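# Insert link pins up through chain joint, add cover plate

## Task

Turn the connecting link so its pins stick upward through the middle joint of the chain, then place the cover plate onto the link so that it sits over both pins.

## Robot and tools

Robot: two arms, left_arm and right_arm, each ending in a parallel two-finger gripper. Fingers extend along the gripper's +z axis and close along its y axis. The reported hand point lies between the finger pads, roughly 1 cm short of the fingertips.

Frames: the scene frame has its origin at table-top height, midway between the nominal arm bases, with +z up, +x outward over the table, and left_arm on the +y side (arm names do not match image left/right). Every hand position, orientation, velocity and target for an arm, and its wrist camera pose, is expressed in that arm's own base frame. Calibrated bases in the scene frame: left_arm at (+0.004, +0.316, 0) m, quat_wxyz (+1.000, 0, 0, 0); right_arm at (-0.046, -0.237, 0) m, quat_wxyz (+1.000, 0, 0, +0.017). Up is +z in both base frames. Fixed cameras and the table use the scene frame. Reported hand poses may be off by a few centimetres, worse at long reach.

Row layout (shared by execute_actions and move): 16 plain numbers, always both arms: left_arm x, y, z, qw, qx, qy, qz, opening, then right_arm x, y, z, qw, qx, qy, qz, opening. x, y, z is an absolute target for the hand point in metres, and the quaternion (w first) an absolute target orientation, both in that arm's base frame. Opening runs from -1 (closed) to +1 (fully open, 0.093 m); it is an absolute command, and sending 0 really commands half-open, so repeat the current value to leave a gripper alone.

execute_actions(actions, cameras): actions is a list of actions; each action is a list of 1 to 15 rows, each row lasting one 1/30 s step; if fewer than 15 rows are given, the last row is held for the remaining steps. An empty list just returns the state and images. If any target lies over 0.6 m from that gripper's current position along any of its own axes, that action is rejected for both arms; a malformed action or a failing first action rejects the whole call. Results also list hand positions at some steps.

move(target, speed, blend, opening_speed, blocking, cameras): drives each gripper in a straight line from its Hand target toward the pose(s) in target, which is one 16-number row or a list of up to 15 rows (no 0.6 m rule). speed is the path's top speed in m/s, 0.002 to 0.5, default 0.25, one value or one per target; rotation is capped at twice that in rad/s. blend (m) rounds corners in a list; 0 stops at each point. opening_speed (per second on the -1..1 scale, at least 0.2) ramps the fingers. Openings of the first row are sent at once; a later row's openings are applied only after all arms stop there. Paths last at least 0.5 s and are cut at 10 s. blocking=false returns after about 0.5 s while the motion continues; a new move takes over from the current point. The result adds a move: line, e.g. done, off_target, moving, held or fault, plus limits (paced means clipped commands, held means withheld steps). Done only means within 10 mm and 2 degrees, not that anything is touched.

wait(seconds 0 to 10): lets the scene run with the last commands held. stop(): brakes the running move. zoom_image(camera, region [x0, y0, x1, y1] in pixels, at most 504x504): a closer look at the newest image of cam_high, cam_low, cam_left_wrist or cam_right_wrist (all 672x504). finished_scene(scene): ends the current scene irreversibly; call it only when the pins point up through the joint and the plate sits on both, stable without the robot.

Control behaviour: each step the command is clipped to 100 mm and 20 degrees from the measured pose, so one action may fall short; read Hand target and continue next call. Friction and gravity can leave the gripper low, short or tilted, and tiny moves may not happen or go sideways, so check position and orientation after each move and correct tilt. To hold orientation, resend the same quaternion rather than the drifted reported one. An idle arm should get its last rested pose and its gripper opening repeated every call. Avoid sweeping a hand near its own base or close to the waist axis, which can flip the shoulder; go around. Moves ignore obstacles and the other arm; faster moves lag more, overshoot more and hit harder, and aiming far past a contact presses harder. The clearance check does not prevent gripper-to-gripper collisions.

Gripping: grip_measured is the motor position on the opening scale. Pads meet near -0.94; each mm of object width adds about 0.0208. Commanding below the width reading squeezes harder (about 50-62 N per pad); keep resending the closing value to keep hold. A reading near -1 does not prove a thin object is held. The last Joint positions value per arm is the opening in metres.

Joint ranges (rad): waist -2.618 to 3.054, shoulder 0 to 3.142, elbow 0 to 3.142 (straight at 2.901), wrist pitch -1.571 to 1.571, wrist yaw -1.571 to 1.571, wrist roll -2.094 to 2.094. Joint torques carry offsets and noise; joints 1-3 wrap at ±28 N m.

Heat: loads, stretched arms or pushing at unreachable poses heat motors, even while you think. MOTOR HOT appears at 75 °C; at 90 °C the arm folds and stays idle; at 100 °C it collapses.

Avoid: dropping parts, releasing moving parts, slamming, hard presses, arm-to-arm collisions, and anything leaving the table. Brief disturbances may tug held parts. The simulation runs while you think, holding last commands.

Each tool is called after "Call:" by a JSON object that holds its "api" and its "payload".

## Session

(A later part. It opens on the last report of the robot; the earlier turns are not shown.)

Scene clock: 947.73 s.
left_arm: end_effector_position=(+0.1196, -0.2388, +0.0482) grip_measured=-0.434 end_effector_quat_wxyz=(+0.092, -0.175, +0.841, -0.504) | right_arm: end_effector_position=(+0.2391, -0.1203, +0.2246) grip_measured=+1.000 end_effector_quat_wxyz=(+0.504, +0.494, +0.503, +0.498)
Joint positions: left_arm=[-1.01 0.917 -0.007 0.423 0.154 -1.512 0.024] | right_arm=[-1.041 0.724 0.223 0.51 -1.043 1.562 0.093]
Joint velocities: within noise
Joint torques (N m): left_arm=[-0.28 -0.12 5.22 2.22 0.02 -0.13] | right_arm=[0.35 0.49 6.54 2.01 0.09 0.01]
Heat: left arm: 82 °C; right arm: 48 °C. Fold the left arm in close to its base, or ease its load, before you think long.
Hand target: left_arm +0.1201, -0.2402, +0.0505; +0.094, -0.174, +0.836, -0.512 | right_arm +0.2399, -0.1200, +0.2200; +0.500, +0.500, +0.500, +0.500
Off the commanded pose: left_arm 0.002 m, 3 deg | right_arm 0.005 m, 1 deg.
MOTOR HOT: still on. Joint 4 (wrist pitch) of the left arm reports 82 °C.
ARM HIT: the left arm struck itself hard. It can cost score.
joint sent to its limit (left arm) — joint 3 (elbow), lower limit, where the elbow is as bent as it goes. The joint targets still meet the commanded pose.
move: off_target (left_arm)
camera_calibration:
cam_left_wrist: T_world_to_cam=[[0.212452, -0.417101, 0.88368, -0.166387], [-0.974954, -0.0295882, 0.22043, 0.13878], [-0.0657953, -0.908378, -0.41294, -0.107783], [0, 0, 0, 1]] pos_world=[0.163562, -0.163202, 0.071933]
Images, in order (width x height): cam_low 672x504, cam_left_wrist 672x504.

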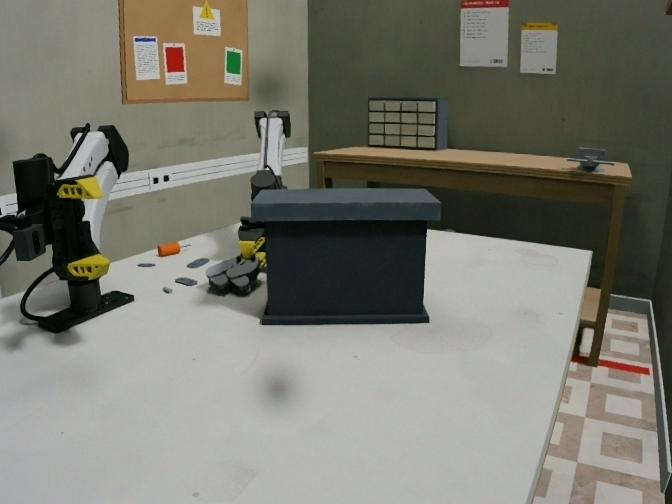

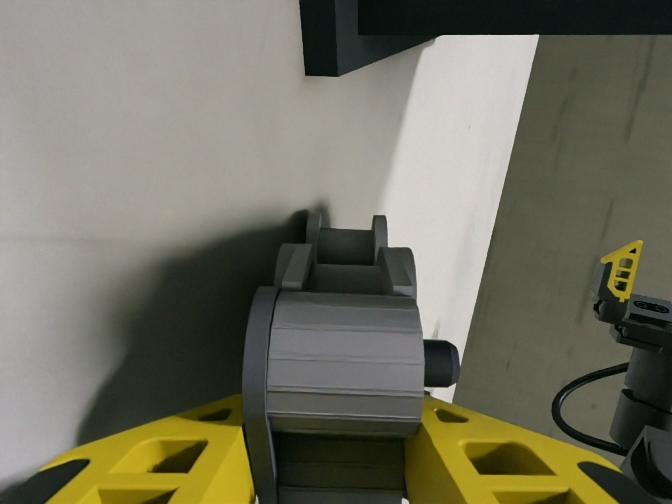

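Call:
{"api": "move", "payload": {"target": [[0.12,-0.24,0.036,0.092,-0.175,0.841,-0.504,-0.6,0.24,-0.12,0.22,0.5,0.5,0.5,0.5,1]], "speed": 0.05, "cameras": ["cam_low","cam_left_wrist","cam_high"]}}

Call:
{"api": "zoom_image", "payload": {"camera": "cam_low", "region": [180, 200, 300, 320]}}

Scene clock: 956.47 s.
left_arm: end_effector_position=(+0.1231, -0.2444, +0.0465) grip_measured=-0.434 end_effector_quat_wxyz=(+0.096, -0.171, +0.839, -0.508) | right_arm: end_effector_position=(+0.2391, -0.1203, +0.2246) grip_measured=+1.000 end_effector_quat_wxyz=(+0.504, +0.494, +0.503, +0.498)
Joint positions: left_arm=[-1.01 1.027 -0.007 0.545 0.154 -1.504 0.024] | right_arm=[-1.041 0.724 0.223 0.51 -1.043 1.562 0.093]
Joint velocities: within noise
Joint torques (N m): left_arm=[-0.21 0.06 4.89 1.71 0.03 -0.15] | right_arm=[0.14 0.36 6.45 2.06 0.1 0.02]
Heat: left arm: 74 °C; right arm: 48 °C. Fold the left arm in close to its base, or ease its load, before you think long.
Hand target: left_arm +0.1202, -0.2403, +0.0367; +0.088, -0.175, +0.847, -0.493 | right_arm +0.2399, -0.1200, +0.2200; +0.500, +0.500, +0.500, +0.500
Off the commanded pose: left_arm 0.012 m, 1 deg | right_arm 0.005 m, 1 deg.
MOTOR HOT: still on. Joint 4 (wrist pitch) of the left arm reports 74 °C.
joint sent to its limit (left arm) — joint 3 (elbow), lower limit, where the elbow is as bent as it goes. The joint targets still meet the commanded pose.
move: off_target (left_arm)
camera_calibration:
cam_left_wrist: T_world_to_cam=[[0.199335, -0.4118, 0.889205, -0.165291], [-0.977835, -0.0242625, 0.207968, 0.144654], [-0.0640666, -0.910951, -0.407509, -0.114431], [0, 0, 0, 1]] pos_world=[0.167065, -0.168798, 0.0702628]
Images, in order (width x height): cam_high 672x504, cam_low 672x504, cam_left_wrist 672x504.

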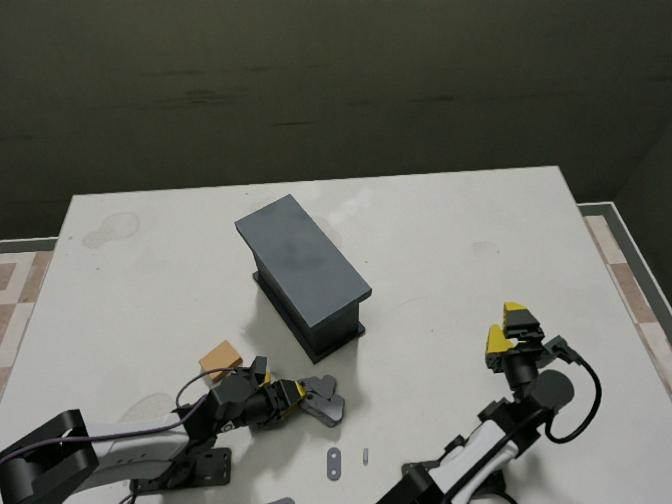

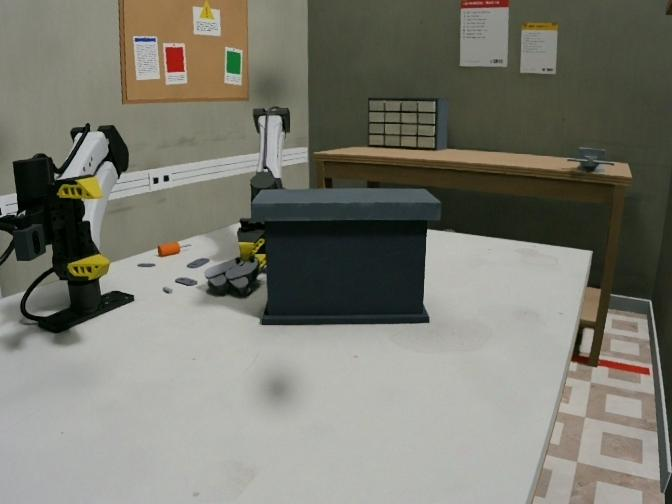

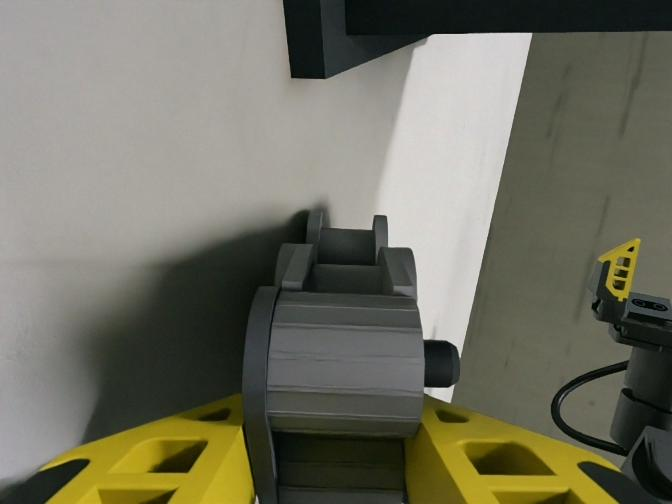

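Scaled by 4.200 from the camera's 672x504 image, which has a finer 960x720 frame.

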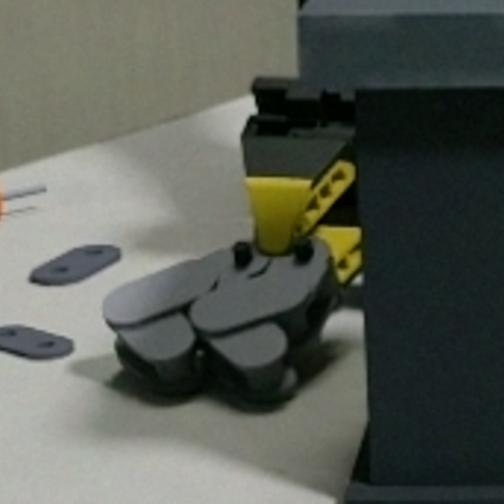

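Call:
{"api": "move", "payload": {"target": [[0.1235,-0.2449,0.0465,0.092,-0.175,0.841,-0.504,0.1,0.24,-0.12,0.22,0.5,0.5,0.5,0.5,1]], "speed": 0.05, "opening_speed": 0.4, "cameras": ["cam_low","cam_left_wrist","cam_high"]}}

Call:
{"api": "zoom_image", "payload": {"camera": "cam_low", "region": [180, 200, 300, 320]}}

Scene clock: 971.73 s.
left_arm: end_effector_position=(+0.1198, -0.2388, +0.0350) grip_measured=+0.098 end_effector_quat_wxyz=(+0.088, -0.176, +0.851, -0.486) | right_arm: end_effector_position=(+0.2391, -0.1203, +0.2246) grip_measured=+1.000 end_effector_quat_wxyz=(+0.504, +0.494, +0.503, +0.498)
Joint positions: left_arm=[-1.01 1.027 -0.007 0.49 0.153 -1.504 0.05] | right_arm=[-1.041 0.724 0.223 0.51 -1.043 1.562 0.093]
Joint velocities: within noise
Joint torques (N m): left_arm=[-0.1 -2.24 6.43 2.08 0.04 -0.19] | right_arm=[0.4 0.54 6.64 2.01 0.05 -0.02]
Heat: left arm: 66 °C; right arm: 48 °C.
Hand target: left_arm +0.1234, -0.2448, +0.0466; +0.092, -0.175, +0.841, -0.504 | right_arm +0.2399, -0.1200, +0.2200; +0.500, +0.500, +0.500, +0.500
Off the commanded pose: left_arm 0.014 m, 2 deg | right_arm 0.005 m, 1 deg.
MOTOR HOT: cleared for the motors of the left arm.
move: off_target (left_arm)
camera_calibration:
cam_left_wrist: T_world_to_cam=[[0.225313, -0.452436, 0.862865, -0.164003], [-0.971333, -0.0354119, 0.235069, 0.139506], [-0.075798, -0.891094, -0.447445, -0.1067], [0, 0, 0, 1]] pos_world=[0.164371, -0.16434, 0.0609766]
Images, in order (width x height): cam_high 672x504, cam_low 672x504, cam_left_wrist 672x504.

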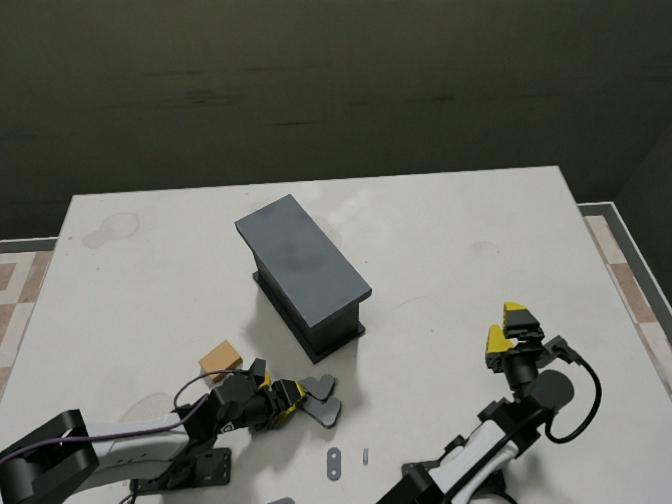

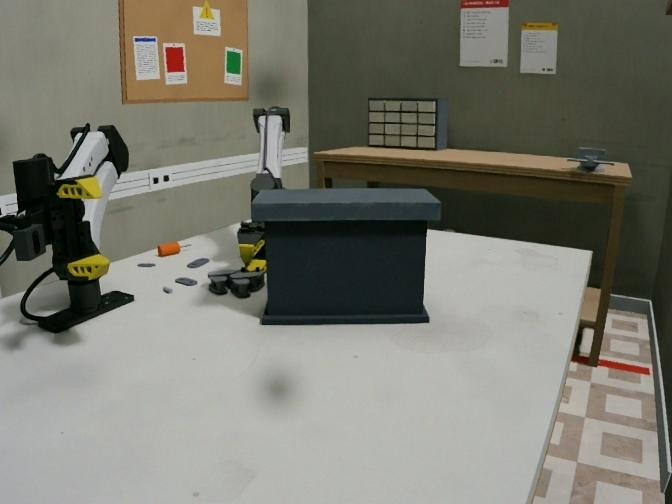

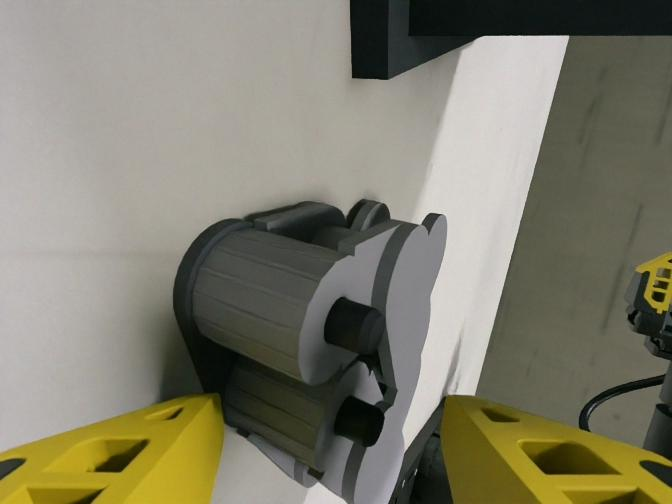

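Scaled by 4.200 from the camera's 672x504 image, which has a finer 960x720 frame.

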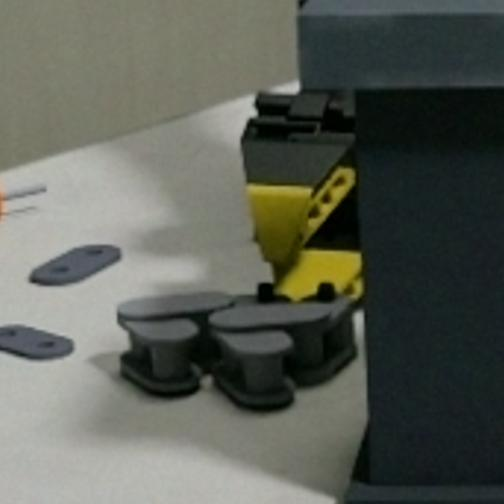

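Call:
{"api": "move", "payload": {"target": [[0.11,-0.222,0.06,0.1,-0.172,0.835,-0.512,0.1,0.24,-0.12,0.22,0.5,0.5,0.5,0.5,1],[0.093,-0.185,0.11,0.1,-0.172,0.835,-0.512,0.1,0.24,-0.12,0.22,0.5,0.5,0.5,0.5,1]], "speed": 0.08, "blend": 0.01, "cameras": ["cam_low","cam_left_wrist","cam_high"]}}

Call:
{"api": "zoom_image", "payload": {"camera": "cam_low", "region": [180, 200, 300, 320]}}

Scene clock: 982.70 s.
left_arm: end_effector_position=(+0.0927, -0.1833, +0.0890) grip_measured=+0.098 end_effector_quat_wxyz=(+0.093, -0.183, +0.847, -0.490) | right_arm: end_effector_position=(+0.2391, -0.1203, +0.2246) grip_measured=+1.000 end_effector_quat_wxyz=(+0.504, +0.494, +0.503, +0.498)
Joint positions: left_arm=[-0.938 0.082 0.149 -0.604 0.201 -1.477 0.05] | right_arm=[-1.041 0.724 0.223 0.51 -1.043 1.562 0.093]
Joint velocities: within noise
Joint torques (N m): left_arm=[0.69 1.06 9.69 1.94 0.17 0] | right_arm=[0.16 0.35 6.43 2.03 0.06 0.01]
Heat: left arm: 64 °C; right arm: 48 °C.
Hand target: left_arm +0.0930, -0.1852, +0.1095; +0.101, -0.172, +0.835, -0.512 | right_arm +0.2399, -0.1200, +0.2200; +0.500, +0.500, +0.500, +0.500
Off the commanded pose: left_arm 0.021 m, 3 deg | right_arm 0.005 m, 1 deg.
move: off_target (left_arm)
camera_calibration:
cam_left_wrist: T_world_to_cam=[[0.228839, -0.439209, 0.868751, -0.177815], [-0.971702, -0.0493862, 0.23099, 0.100326], [-0.0585484, -0.897027, -0.438082, -0.0386339], [0, 0, 0, 1]] pos_world=[0.135916, -0.107799, 0.114378]
Images, in order (width x height): cam_high 672x504, cam_low 672x504, cam_left_wrist 672x504.

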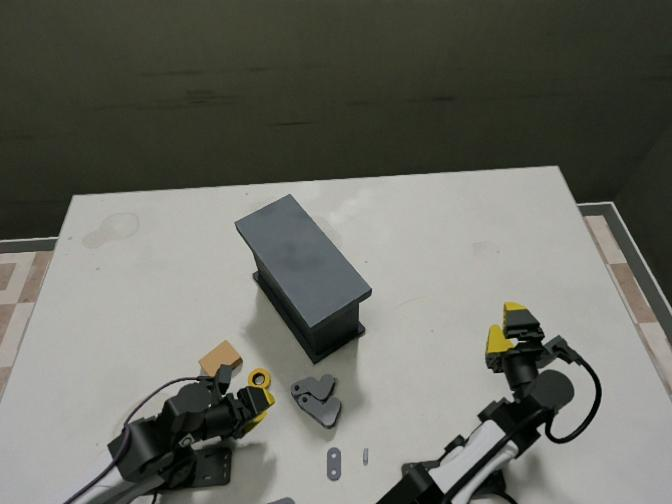

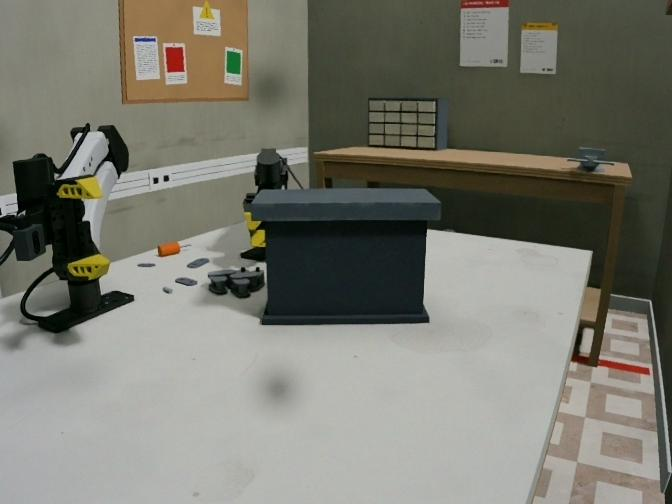

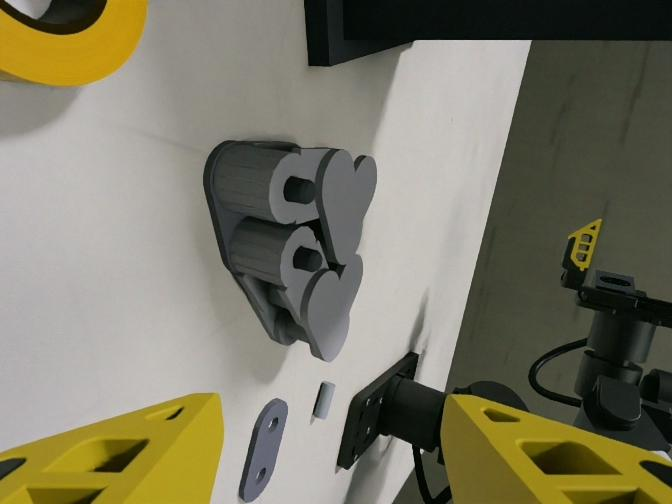

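Scaled by 4.200 from the camera's 672x504 image, which has a finer 960x720 frame.

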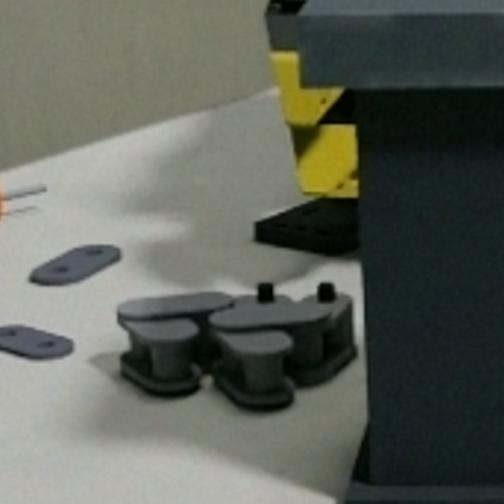

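Call:
{"api": "zoom_image", "payload": {"camera": "cam_high", "region": [270, 350, 390, 490]}}

Call:
{"api": "zoom_image", "payload": {"camera": "cam_left_wrist", "region": [180, 120, 420, 380]}}

Scaled by 3.600 from the camera's 672x504 image, which has a finer 960x720 frame.

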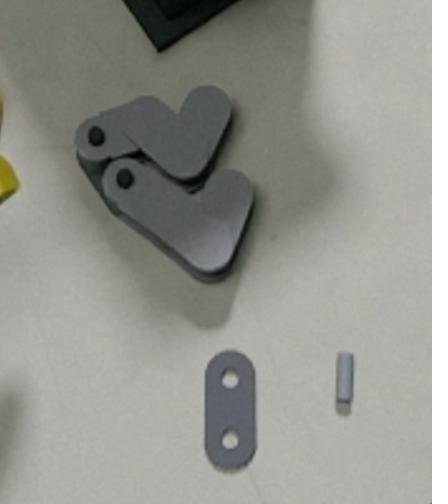

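Scaled by 1.938 from the camera's 672x504 image, which has a finer 960x720 frame.

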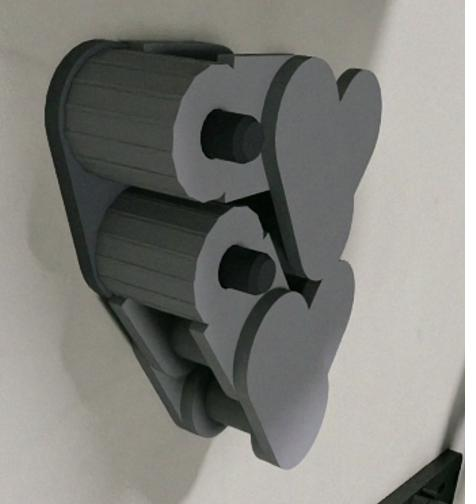

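Call:
{"api": "move", "payload": {"target": [[0.09,-0.13,0.22,0.1226,-0.1462,0.7519,-0.631,0.1,0.26,-0.05,0.28,0.6533,0.2706,0.6533,0.2706,1],[0.18,-0.03,0.25,0.5,0.15,0.8,-0.3,1,0.24,0.08,0.28,0.3303,-0.2432,0.9077,0.0885,1],[0.25,0.03,0.22,0.6428,0,0.766,0,1,0.176,0.261,0.2,0.1911,-0.4584,0.862,0.1016,1]], "speed": 0.25, "blend": 0.02, "cameras": ["cam_high","cam_right_wrist"]}}

Scene clock: 1055.23 s.
left_arm: end_effector_position=(+0.2474, +0.0286, +0.2208) grip_measured=+1.000 end_effector_quat_wxyz=(+0.640, +0.005, +0.768, -0.002) | right_arm: end_effector_position=(+0.1722, +0.2558, +0.1947) grip_measured=+1.000 end_effector_quat_wxyz=(+0.180, -0.461, +0.863, +0.100)
Joint positions: left_arm=[0.352 0.335 0.355 -0.213 0.355 0.071 0.093] | right_arm=[0.972 1.352 1.292 -1.097 -0.011 -0.007 0.093]
Joint velocities: within noise
Joint torques (N m): left_arm=[-1.01 2.29 5.74 2.26 -0.07 -0.29] | right_arm=[0.14 -3.85 8.85 1.43 0.07 0.05]
Heat: left arm: 59 °C; right arm: 48 °C.
Hand target: left_arm +0.2498, +0.0300, +0.2200; +0.643, +0.000, +0.766, +0.000 | right_arm +0.1759, +0.2609, +0.2000; +0.191, -0.458, +0.862, +0.102
Off the commanded pose: left_arm 0.003 m, 1 deg | right_arm 0.008 m, 1 deg.
move: done; blend cut to 0 m at target 2; target 2's new opening was sent with left_arm's hand 0.012 m and 3 deg from that target; limits=paced
camera_calibration:
cam_right_wrist: T_world_to_cam=[[0.827536, -0.561391, 0.00487171, 0.000160124], [-0.561198, -0.82695, 0.0347781, 0.338704], [-0.0154955, -0.0315142, -0.999383, 0.286691], [0, 0, 0, 1]] pos_world=[0.19439, 0.289216, 0.274734]
Images, in order (width x height): cam_high 672x504, cam_right_wrist 672x504.

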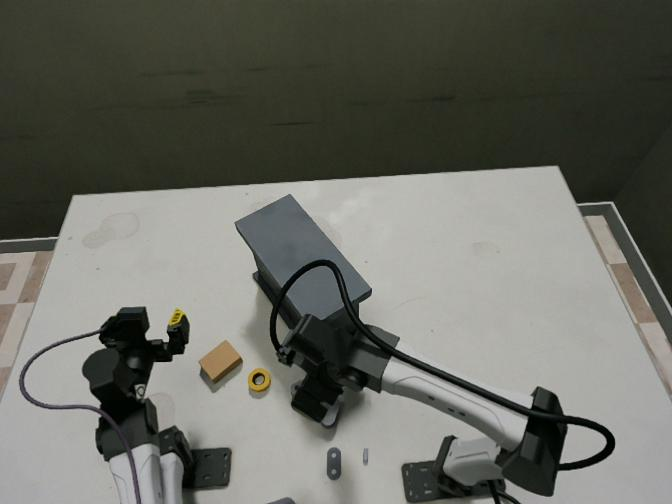

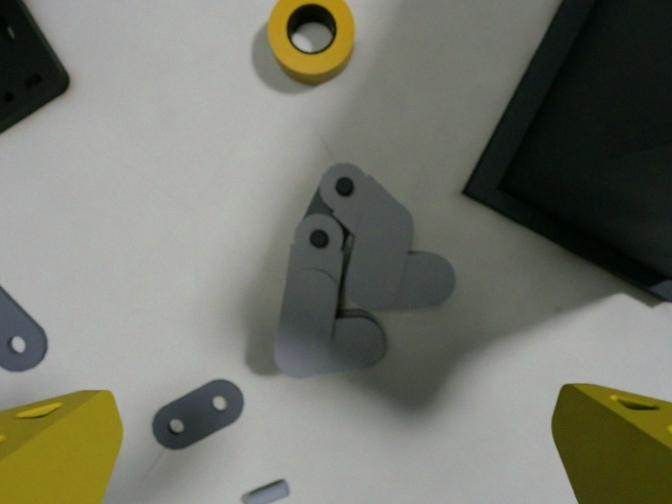

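Call:
{"api": "zoom_image", "payload": {"camera": "cam_right_wrist", "region": [240, 140, 480, 400]}}

Call:
{"api": "zoom_image", "payload": {"camera": "cam_right_wrist", "region": [130, 350, 310, 504]}}

Scaled by 1.938 from the camera's 672x504 image, which has a finer 960x720 frame.

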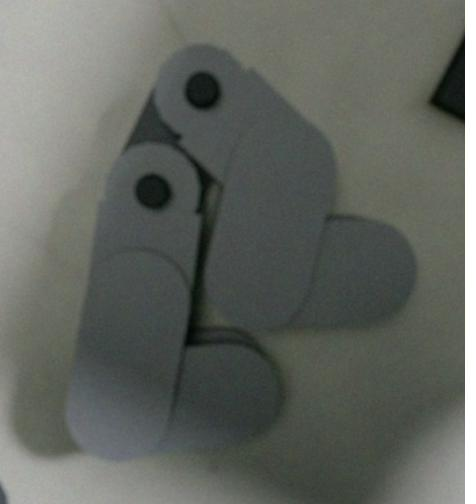

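Scaled by 2.800 from the camera's 672x504 image, which has a finer 960x720 frame.

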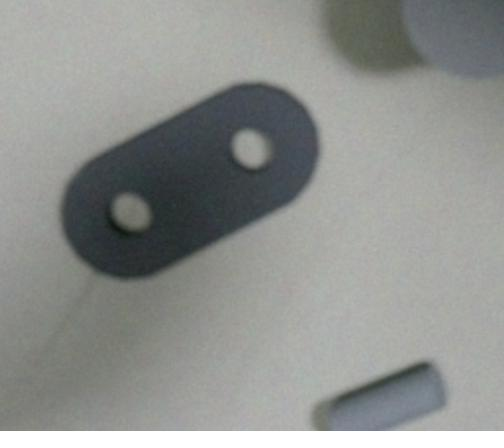

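Call:
{"api": "move", "payload": {"target": [[0.25,0.03,0.22,0.6428,0,0.766,0,1,0.211,0.207,0.14,0,0.2924,0.9563,0,-1],[0.25,0.03,0.22,0.6428,0,0.766,0,1,0.211,0.207,0.06,0,0.2924,0.9563,0,-1]], "speed": 0.2, "cameras": ["cam_high","cam_right_wrist","cam_low"]}}

Scene clock: 1131.27 s.
left_arm: end_effector_position=(+0.2474, +0.0288, +0.2209) grip_measured=+1.000 end_effector_quat_wxyz=(+0.641, +0.004, +0.768, -0.001) | right_arm: end_effector_position=(+0.2464, +0.2150, +0.1305) grip_measured=-0.975 end_effector_quat_wxyz=(+0.129, +0.289, +0.946, +0.066)
Joint positions: left_arm=[0.352 0.335 0.355 -0.212 0.354 0.071 0.093] | right_arm=[0.804 1.561 1.267 -1.039 0.169 1.378 0]
Joint velocities: within noise
Joint torques (N m): left_arm=[-1.06 2.3 5.75 2.24 -0.11 -0.28] | right_arm=[-2.26 3.41 -1.54 0.5 -1.51 0.1]
Heat: left arm: 58 °C; right arm: 50 °C.
Hand target: left_arm +0.2498, +0.0299, +0.2201; +0.643, +0.000, +0.766, +0.000 | right_arm +0.2078, +0.2024, +0.0728; +0.005, +0.302, +0.953, -0.001
Off the commanded pose: left_arm 0.003 m, 1 deg | right_arm 0.079 m, 17 deg.
move: off_target (right_arm)
camera_calibration:
cam_right_wrist: T_world_to_cam=[[-0.537364, -0.822476, -0.186474, 0.333641], [-0.837465, 0.49433, 0.233004, 0.106947], [-0.0994608, 0.281373, -0.95443, 0.169902], [0, 0, 0, 1]] pos_world=[0.28575, 0.173739, 0.199456]
Images, in order (width x height): cam_high 672x504, cam_low 672x504, cam_right_wrist 672x504.

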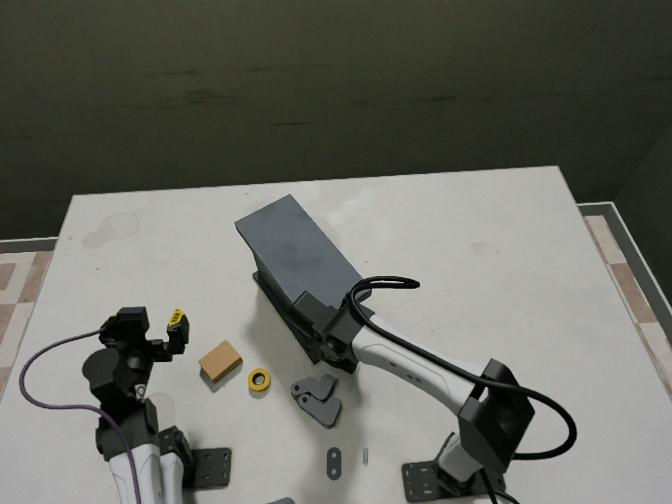

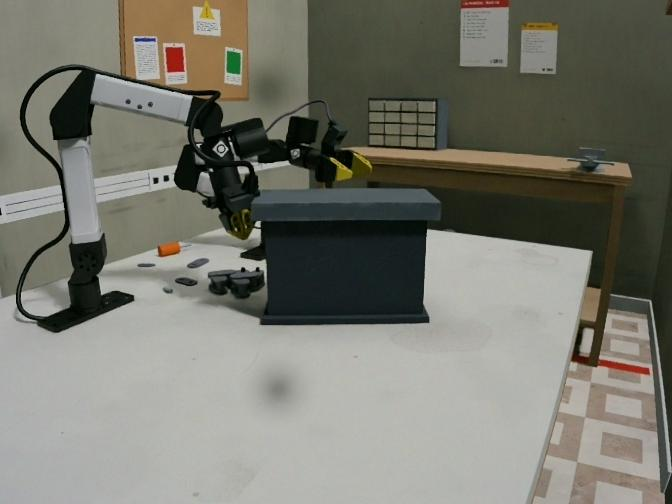

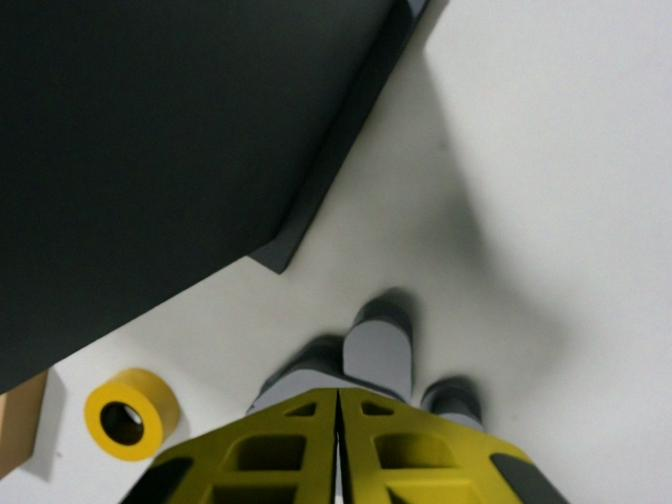

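Call:
{"api": "move", "payload": {"target": [[0.25,0.03,0.22,0.6428,0,0.766,0,1,0.20,0.14,0.17,0.129,0.289,0.946,0.066,-1]], "speed": 0.2, "cameras": ["cam_high","cam_right_wrist","cam_low"]}}

Scene clock: 1136.57 s.
left_arm: end_effector_position=(+0.2474, +0.0289, +0.2209) grip_measured=+1.000 end_effector_quat_wxyz=(+0.641, +0.004, +0.768, -0.001) | right_arm: end_effector_position=(+0.1996, +0.1440, +0.1656) grip_measured=-0.975 end_effector_quat_wxyz=(+0.125, +0.289, +0.946, +0.070)
Joint positions: left_arm=[0.352 0.335 0.355 -0.212 0.353 0.071 0.093] | right_arm=[0.719 1.242 1.142 -1.217 0.138 1.295 0]
Joint velocities: within noise
Joint torques (N m): left_arm=[-1.05 2.3 5.76 2.24 -0.11 -0.28] | right_arm=[-0.88 -3.66 8.17 0.71 0.22 -0.11]
Heat: left arm: 58 °C; right arm: 49 °C.
Hand target: left_arm +0.2498, +0.0300, +0.2200; +0.643, +0.000, +0.766, +0.000 | right_arm +0.2000, +0.1401, +0.1699; +0.129, +0.289, +0.946, +0.066
Off the commanded pose: left_arm 0.003 m, 1 deg | right_arm 0.006 m, 1 deg.
move: done
camera_calibration:
cam_right_wrist: T_world_to_cam=[[-0.536302, -0.821739, -0.192679, 0.257275], [-0.837583, 0.490001, 0.241567, 0.0938657], [-0.104092, 0.290937, -0.951063, 0.217718], [0, 0, 0, 1]] pos_world=[0.23926, 0.102076, 0.23396]
Images, in order (width x height): cam_high 672x504, cam_low 672x504, cam_right_wrist 672x504.

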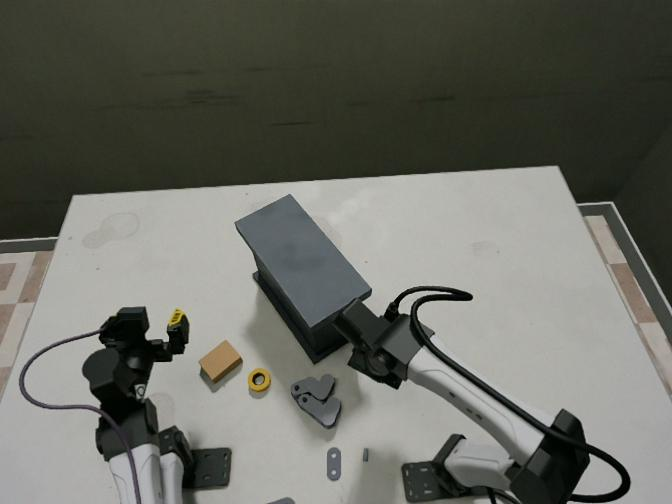

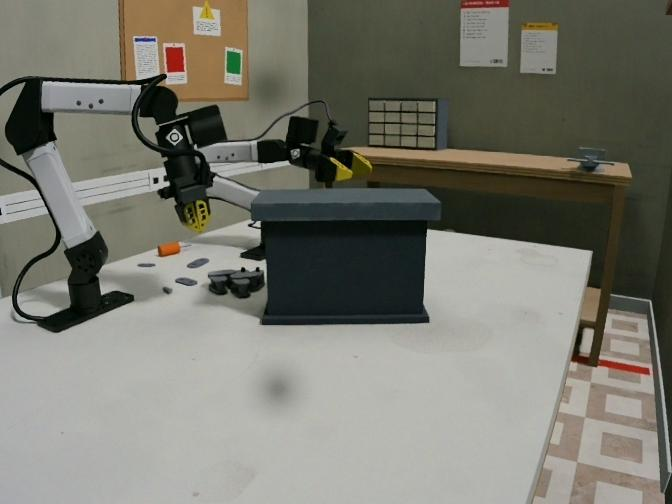

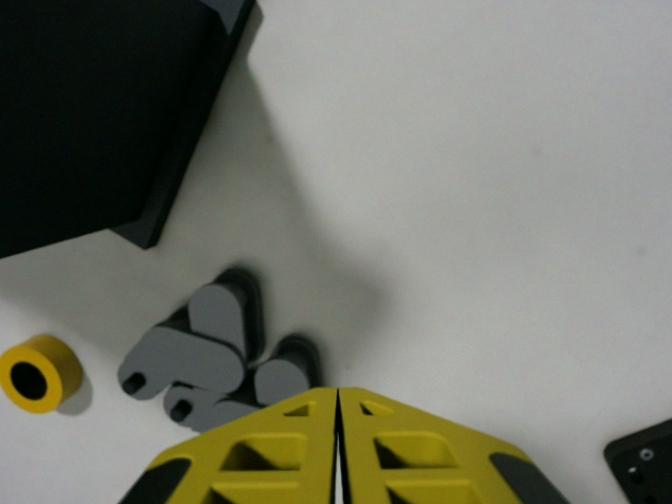

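Call:
{"api": "move", "payload": {"target": [[0.25,0.03,0.22,0.6428,0,0.766,0,1,0.20,0.18,0.11,0.0757,0.2823,0.9237,0.2475,-1],[0.25,0.03,0.22,0.6428,0,0.766,0,1,0.208,0.20,0.03,0.0757,0.2823,0.9237,0.2475,-1]], "speed": 0.15, "cameras": ["cam_high","cam_right_wrist","cam_low"]}}

Scene clock: 1157.83 s.
left_arm: end_effector_position=(+0.2474, +0.0289, +0.2209) grip_measured=+1.000 end_effector_quat_wxyz=(+0.641, +0.004, +0.768, -0.001) | right_arm: end_effector_position=(+0.2098, +0.1996, +0.0343) grip_measured=-0.975 end_effector_quat_wxyz=(+0.078, +0.281, +0.923, +0.251)
Joint positions: left_arm=[0.352 0.335 0.355 -0.212 0.353 0.071 0.093] | right_arm=[0.673 1.308 0.552 -0.304 -0.151 1.303 0]
Joint velocities: within noise
Joint torques (N m): left_arm=[-1.06 2.3 5.76 2.25 -0.11 -0.28] | right_arm=[0.14 -2.81 5.74 1.55 0.02 0.05]
Heat: left arm: 57 °C; right arm: 50 °C.
Hand target: left_arm +0.2498, +0.0299, +0.2200; +0.643, +0.000, +0.766, +0.000 | right_arm +0.2079, +0.1998, +0.0300; +0.076, +0.282, +0.924, +0.247
Off the commanded pose: left_arm 0.003 m, 1 deg | right_arm 0.005 m, 0 deg.
move: done
camera_calibration:
cam_right_wrist: T_world_to_cam=[[-0.486502, -0.720568, -0.494062, 0.262861], [-0.866682, 0.326604, 0.377083, 0.140999], [-0.110351, 0.611646, -0.783398, 0.00930442], [0, 0, 0, 1]] pos_world=[0.251111, 0.137668, 0.0839905]
Images, in order (width x height): cam_high 672x504, cam_low 672x504, cam_right_wrist 672x504.

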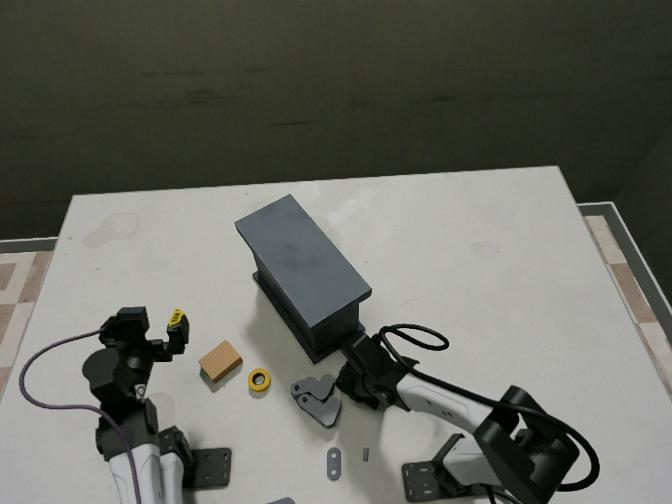

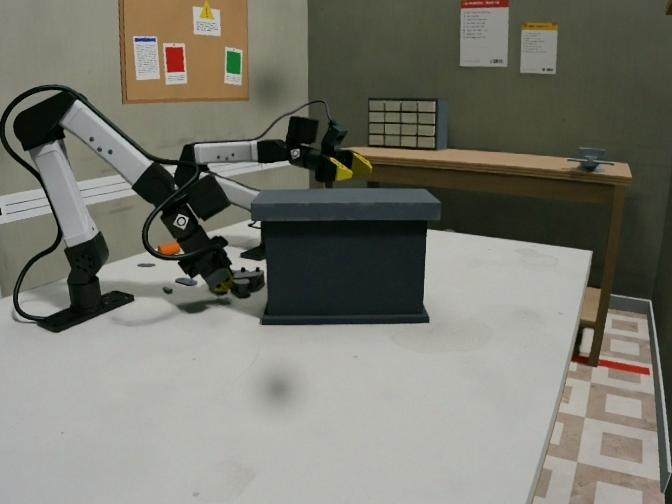

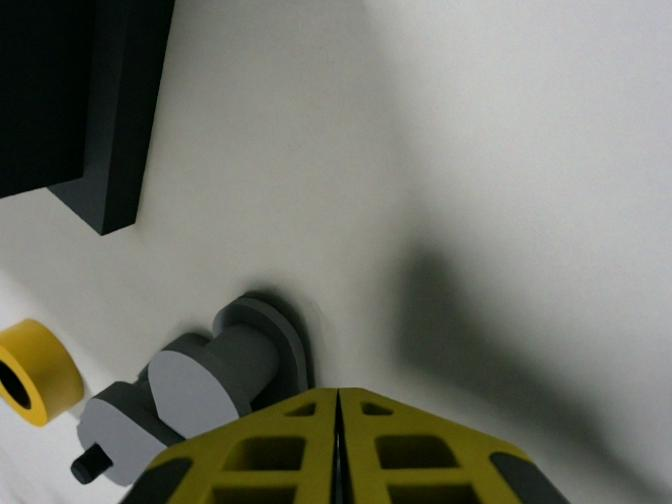

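Call:
{"api": "move", "payload": {"target": [[0.25,0.03,0.22,0.6428,0,0.766,0,1,0.170,0.2255,0.028,0.0757,0.2823,0.9237,0.2475,-1]], "speed": 0.06, "cameras": ["cam_high","cam_low"]}}

Call:
{"api": "zoom_image", "payload": {"camera": "cam_high", "region": [270, 350, 390, 490]}}

Scene clock: 1163.10 s.
left_arm: end_effector_position=(+0.2474, +0.0289, +0.2209) grip_measured=+1.000 end_effector_quat_wxyz=(+0.641, +0.004, +0.768, -0.001) | right_arm: end_effector_position=(+0.1710, +0.2249, +0.0271) grip_measured=-0.975 end_effector_quat_wxyz=(+0.072, +0.282, +0.926, +0.242)
Joint positions: left_arm=[0.352 0.335 0.355 -0.212 0.353 0.071 0.093] | right_arm=[0.894 1.292 0.516 -0.286 -0.045 1.497 0]
Joint velocities: within noise
Joint torques (N m): left_arm=[-1.06 2.29 5.75 2.25 -0.11 -0.28] | right_arm=[0.47 -4.59 5.72 1.53 0.06 0.06]
Heat: left arm: 57 °C; right arm: 50 °C.
Hand target: left_arm +0.2498, +0.0299, +0.2200; +0.643, +0.000, +0.766, +0.000 | right_arm +0.1700, +0.2256, +0.0280; +0.076, +0.282, +0.924, +0.248
Off the commanded pose: left_arm 0.003 m, 1 deg | right_arm 0.001 m, 1 deg.
move: done
Images, in order (width x height): cam_high 672x504, cam_low 672x504.

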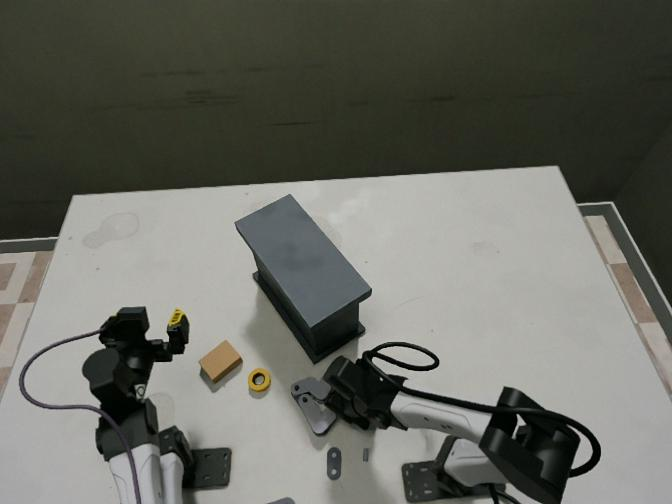

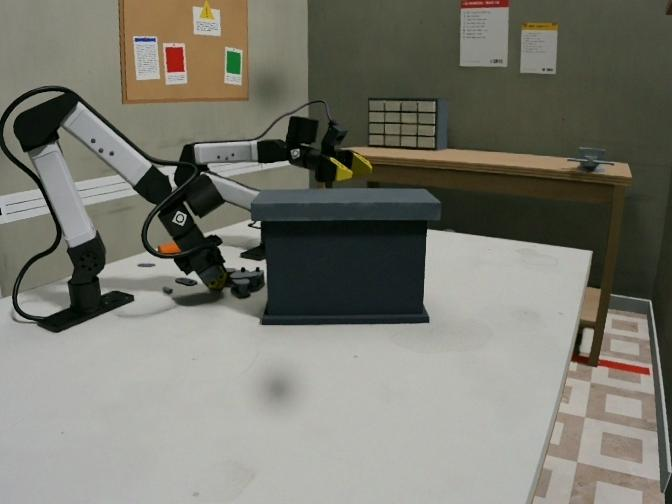

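Scaled by 3.600 from the camera's 672x504 image, which has a finer 960x720 frame.

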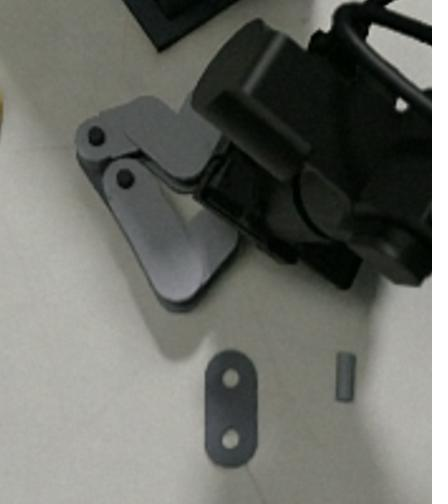

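Call:
{"api": "move", "payload": {"target": [[0.25,0.03,0.22,0.6428,0,0.766,0,1,0.176,0.215,0.03,0.0757,0.2823,0.9237,0.2475,-1],[0.25,0.03,0.22,0.6428,0,0.766,0,1,0.17,0.22,0.13,0.0757,0.2823,0.9237,0.2475,-0.1],[0.25,0.03,0.22,0.6428,0,0.766,0,1,0.176,0.25,0.18,0.1911,-0.4584,0.862,0.1016,-0.1]], "speed": 0.2, "blend": [0.002,0.02,0], "cameras": ["cam_high","cam_right_wrist"]}}

Call:
{"api": "zoom_image", "payload": {"camera": "cam_right_wrist", "region": [200, 100, 500, 420]}}

Scene clock: 1213.73 s.
left_arm: end_effector_position=(+0.2474, +0.0289, +0.2209) grip_measured=+1.000 end_effector_quat_wxyz=(+0.641, +0.004, +0.768, -0.001) | right_arm: end_effector_position=(+0.1766, +0.2501, +0.1785) grip_measured=-0.101 end_effector_quat_wxyz=(+0.195, -0.452, +0.864, +0.110)
Joint positions: left_arm=[0.352 0.335 0.355 -0.212 0.353 0.071 0.093] | right_arm=[0.944 1.303 1.176 -0.994 -0.022 -0.015 0.04]
Joint velocities: within noise
Joint torques (N m): left_arm=[-1.06 2.29 5.75 2.24 -0.11 -0.28] | right_arm=[0.29 -3.32 8.9 1.1 0.09 -0.09]
Heat: left arm: 57 °C; right arm: 47 °C.
Hand target: left_arm +0.2498, +0.0300, +0.2200; +0.643, +0.000, +0.766, +0.000 | right_arm +0.1760, +0.2500, +0.1799; +0.191, -0.458, +0.862, +0.102
Off the commanded pose: left_arm 0.003 m, 1 deg | right_arm 0.002 m, 1 deg.
move: done; blend cut to 0 m at target 2
camera_calibration:
cam_right_wrist: T_world_to_cam=[[0.818116, -0.575051, -0.00186552, -0.00030565], [-0.575053, -0.818116, -0.000879416, 0.343607], [-0.0010205, 0.00179224, -0.999998, 0.259587], [0, 0, 0, 1]] pos_world=[0.198107, 0.28047, 0.259888]
Images, in order (width x height): cam_high 672x504, cam_right_wrist 672x504.

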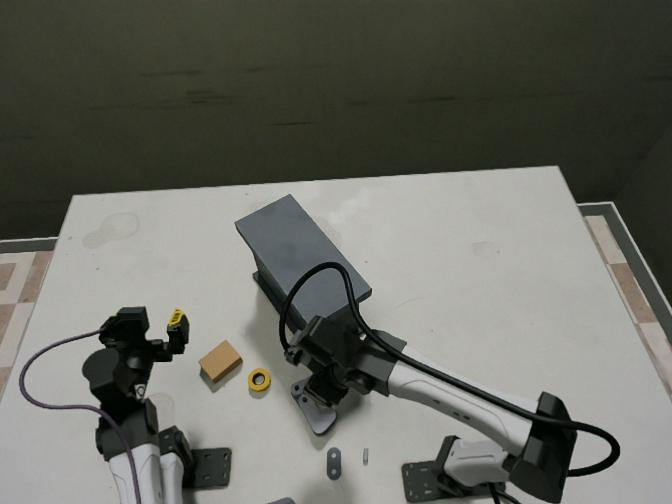

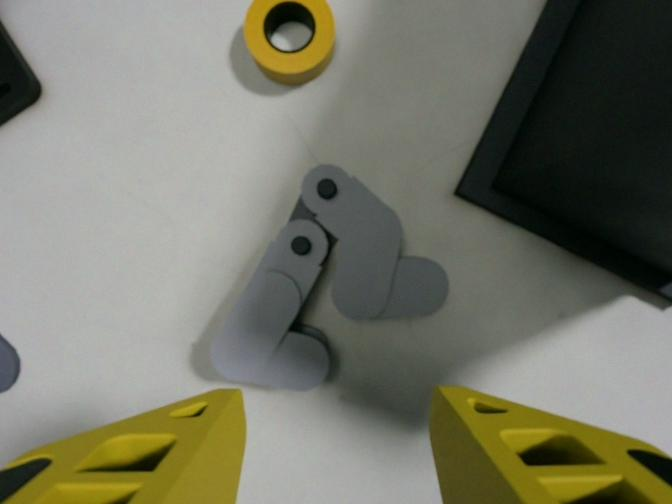

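Scaled by 1.575 from the camera's 672x504 image, which has a finer 960x720 frame.

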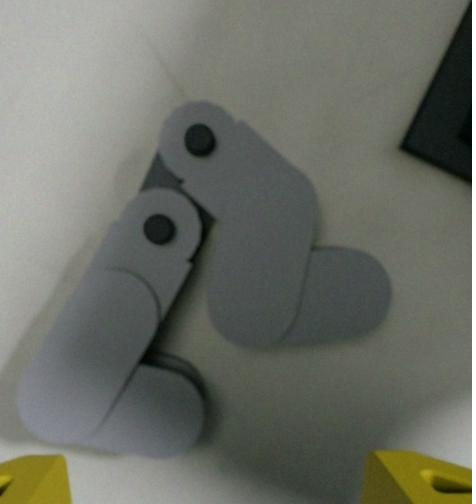

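Call:
{"api": "move", "payload": {"target": [[0.25,0.03,0.22,0.6428,0,0.766,0,1,0.198,0.257,0.09,0.2391,-0.3697,0.8924,0.099,-0.1],[0.25,0.03,0.22,0.6428,0,0.766,0,1,0.2018,0.2608,0.022,0.2391,-0.3697,0.8924,0.099,-0.1]], "speed": [0.2,0.08], "cameras": ["cam_high","cam_right_wrist","cam_low"]}}

Scene clock: 1238.17 s.
left_arm: end_effector_position=(+0.2474, +0.0289, +0.2209) grip_measured=+1.000 end_effector_quat_wxyz=(+0.641, +0.004, +0.768, -0.001) | right_arm: end_effector_position=(+0.2137, +0.2709, +0.0433) grip_measured=-0.101 end_effector_quat_wxyz=(+0.274, -0.362, +0.884, +0.112)
Joint positions: left_arm=[0.352 0.335 0.355 -0.212 0.353 0.071 0.093] | right_arm=[0.95 1.475 0.68 -0.181 0.097 0.143 0.04]
Joint velocities: within noise
Joint torques (N m): left_arm=[-1.06 2.3 5.76 2.24 -0.11 -0.28] | right_arm=[0.01 -2.67 4.42 1.33 -0.05 0.02]
Heat: left arm: 56 °C; right arm: 49 °C.
Hand target: left_arm +0.2498, +0.0300, +0.2200; +0.643, +0.000, +0.766, +0.000 | right_arm +0.2016, +0.2602, +0.0231; +0.239, -0.369, +0.892, +0.099
Off the commanded pose: left_arm 0.003 m, 1 deg | right_arm 0.026 m, 5 deg.
move: off_target (right_arm)
camera_calibration:
cam_right_wrist: T_world_to_cam=[[0.693818, -0.720085, 0.0096586, 0.0463906], [-0.710777, -0.686883, -0.151616, 0.38177], [0.115811, 0.0983291, -0.988392, 0.0728293], [0, 0, 0, 1]] pos_world=[0.230732, 0.288475, 0.129418]
Images, in order (width x height): cam_high 672x504, cam_low 672x504, cam_right_wrist 672x504.

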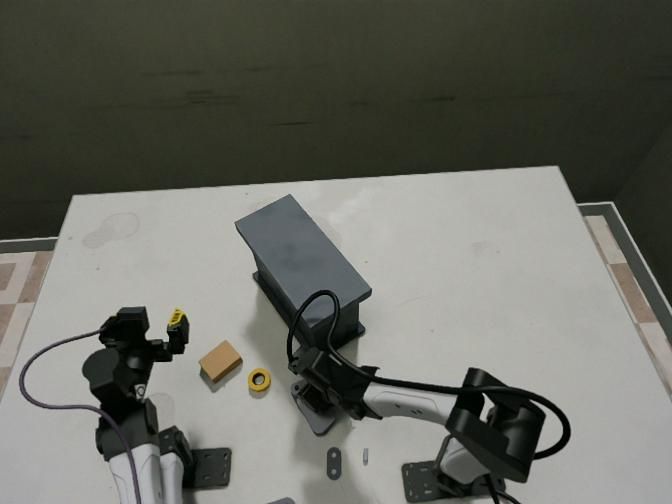

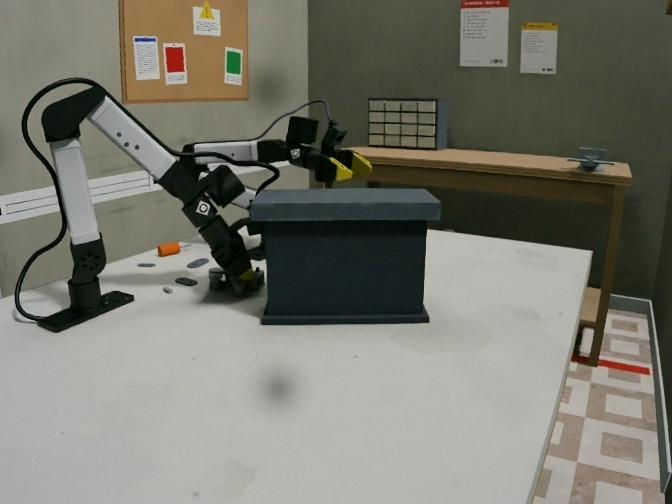

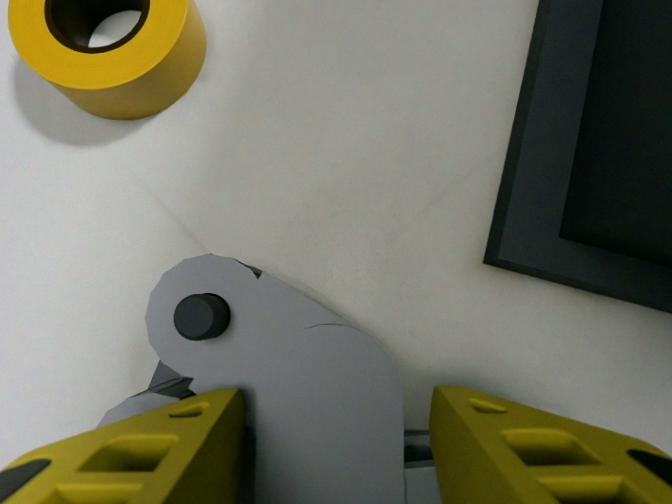

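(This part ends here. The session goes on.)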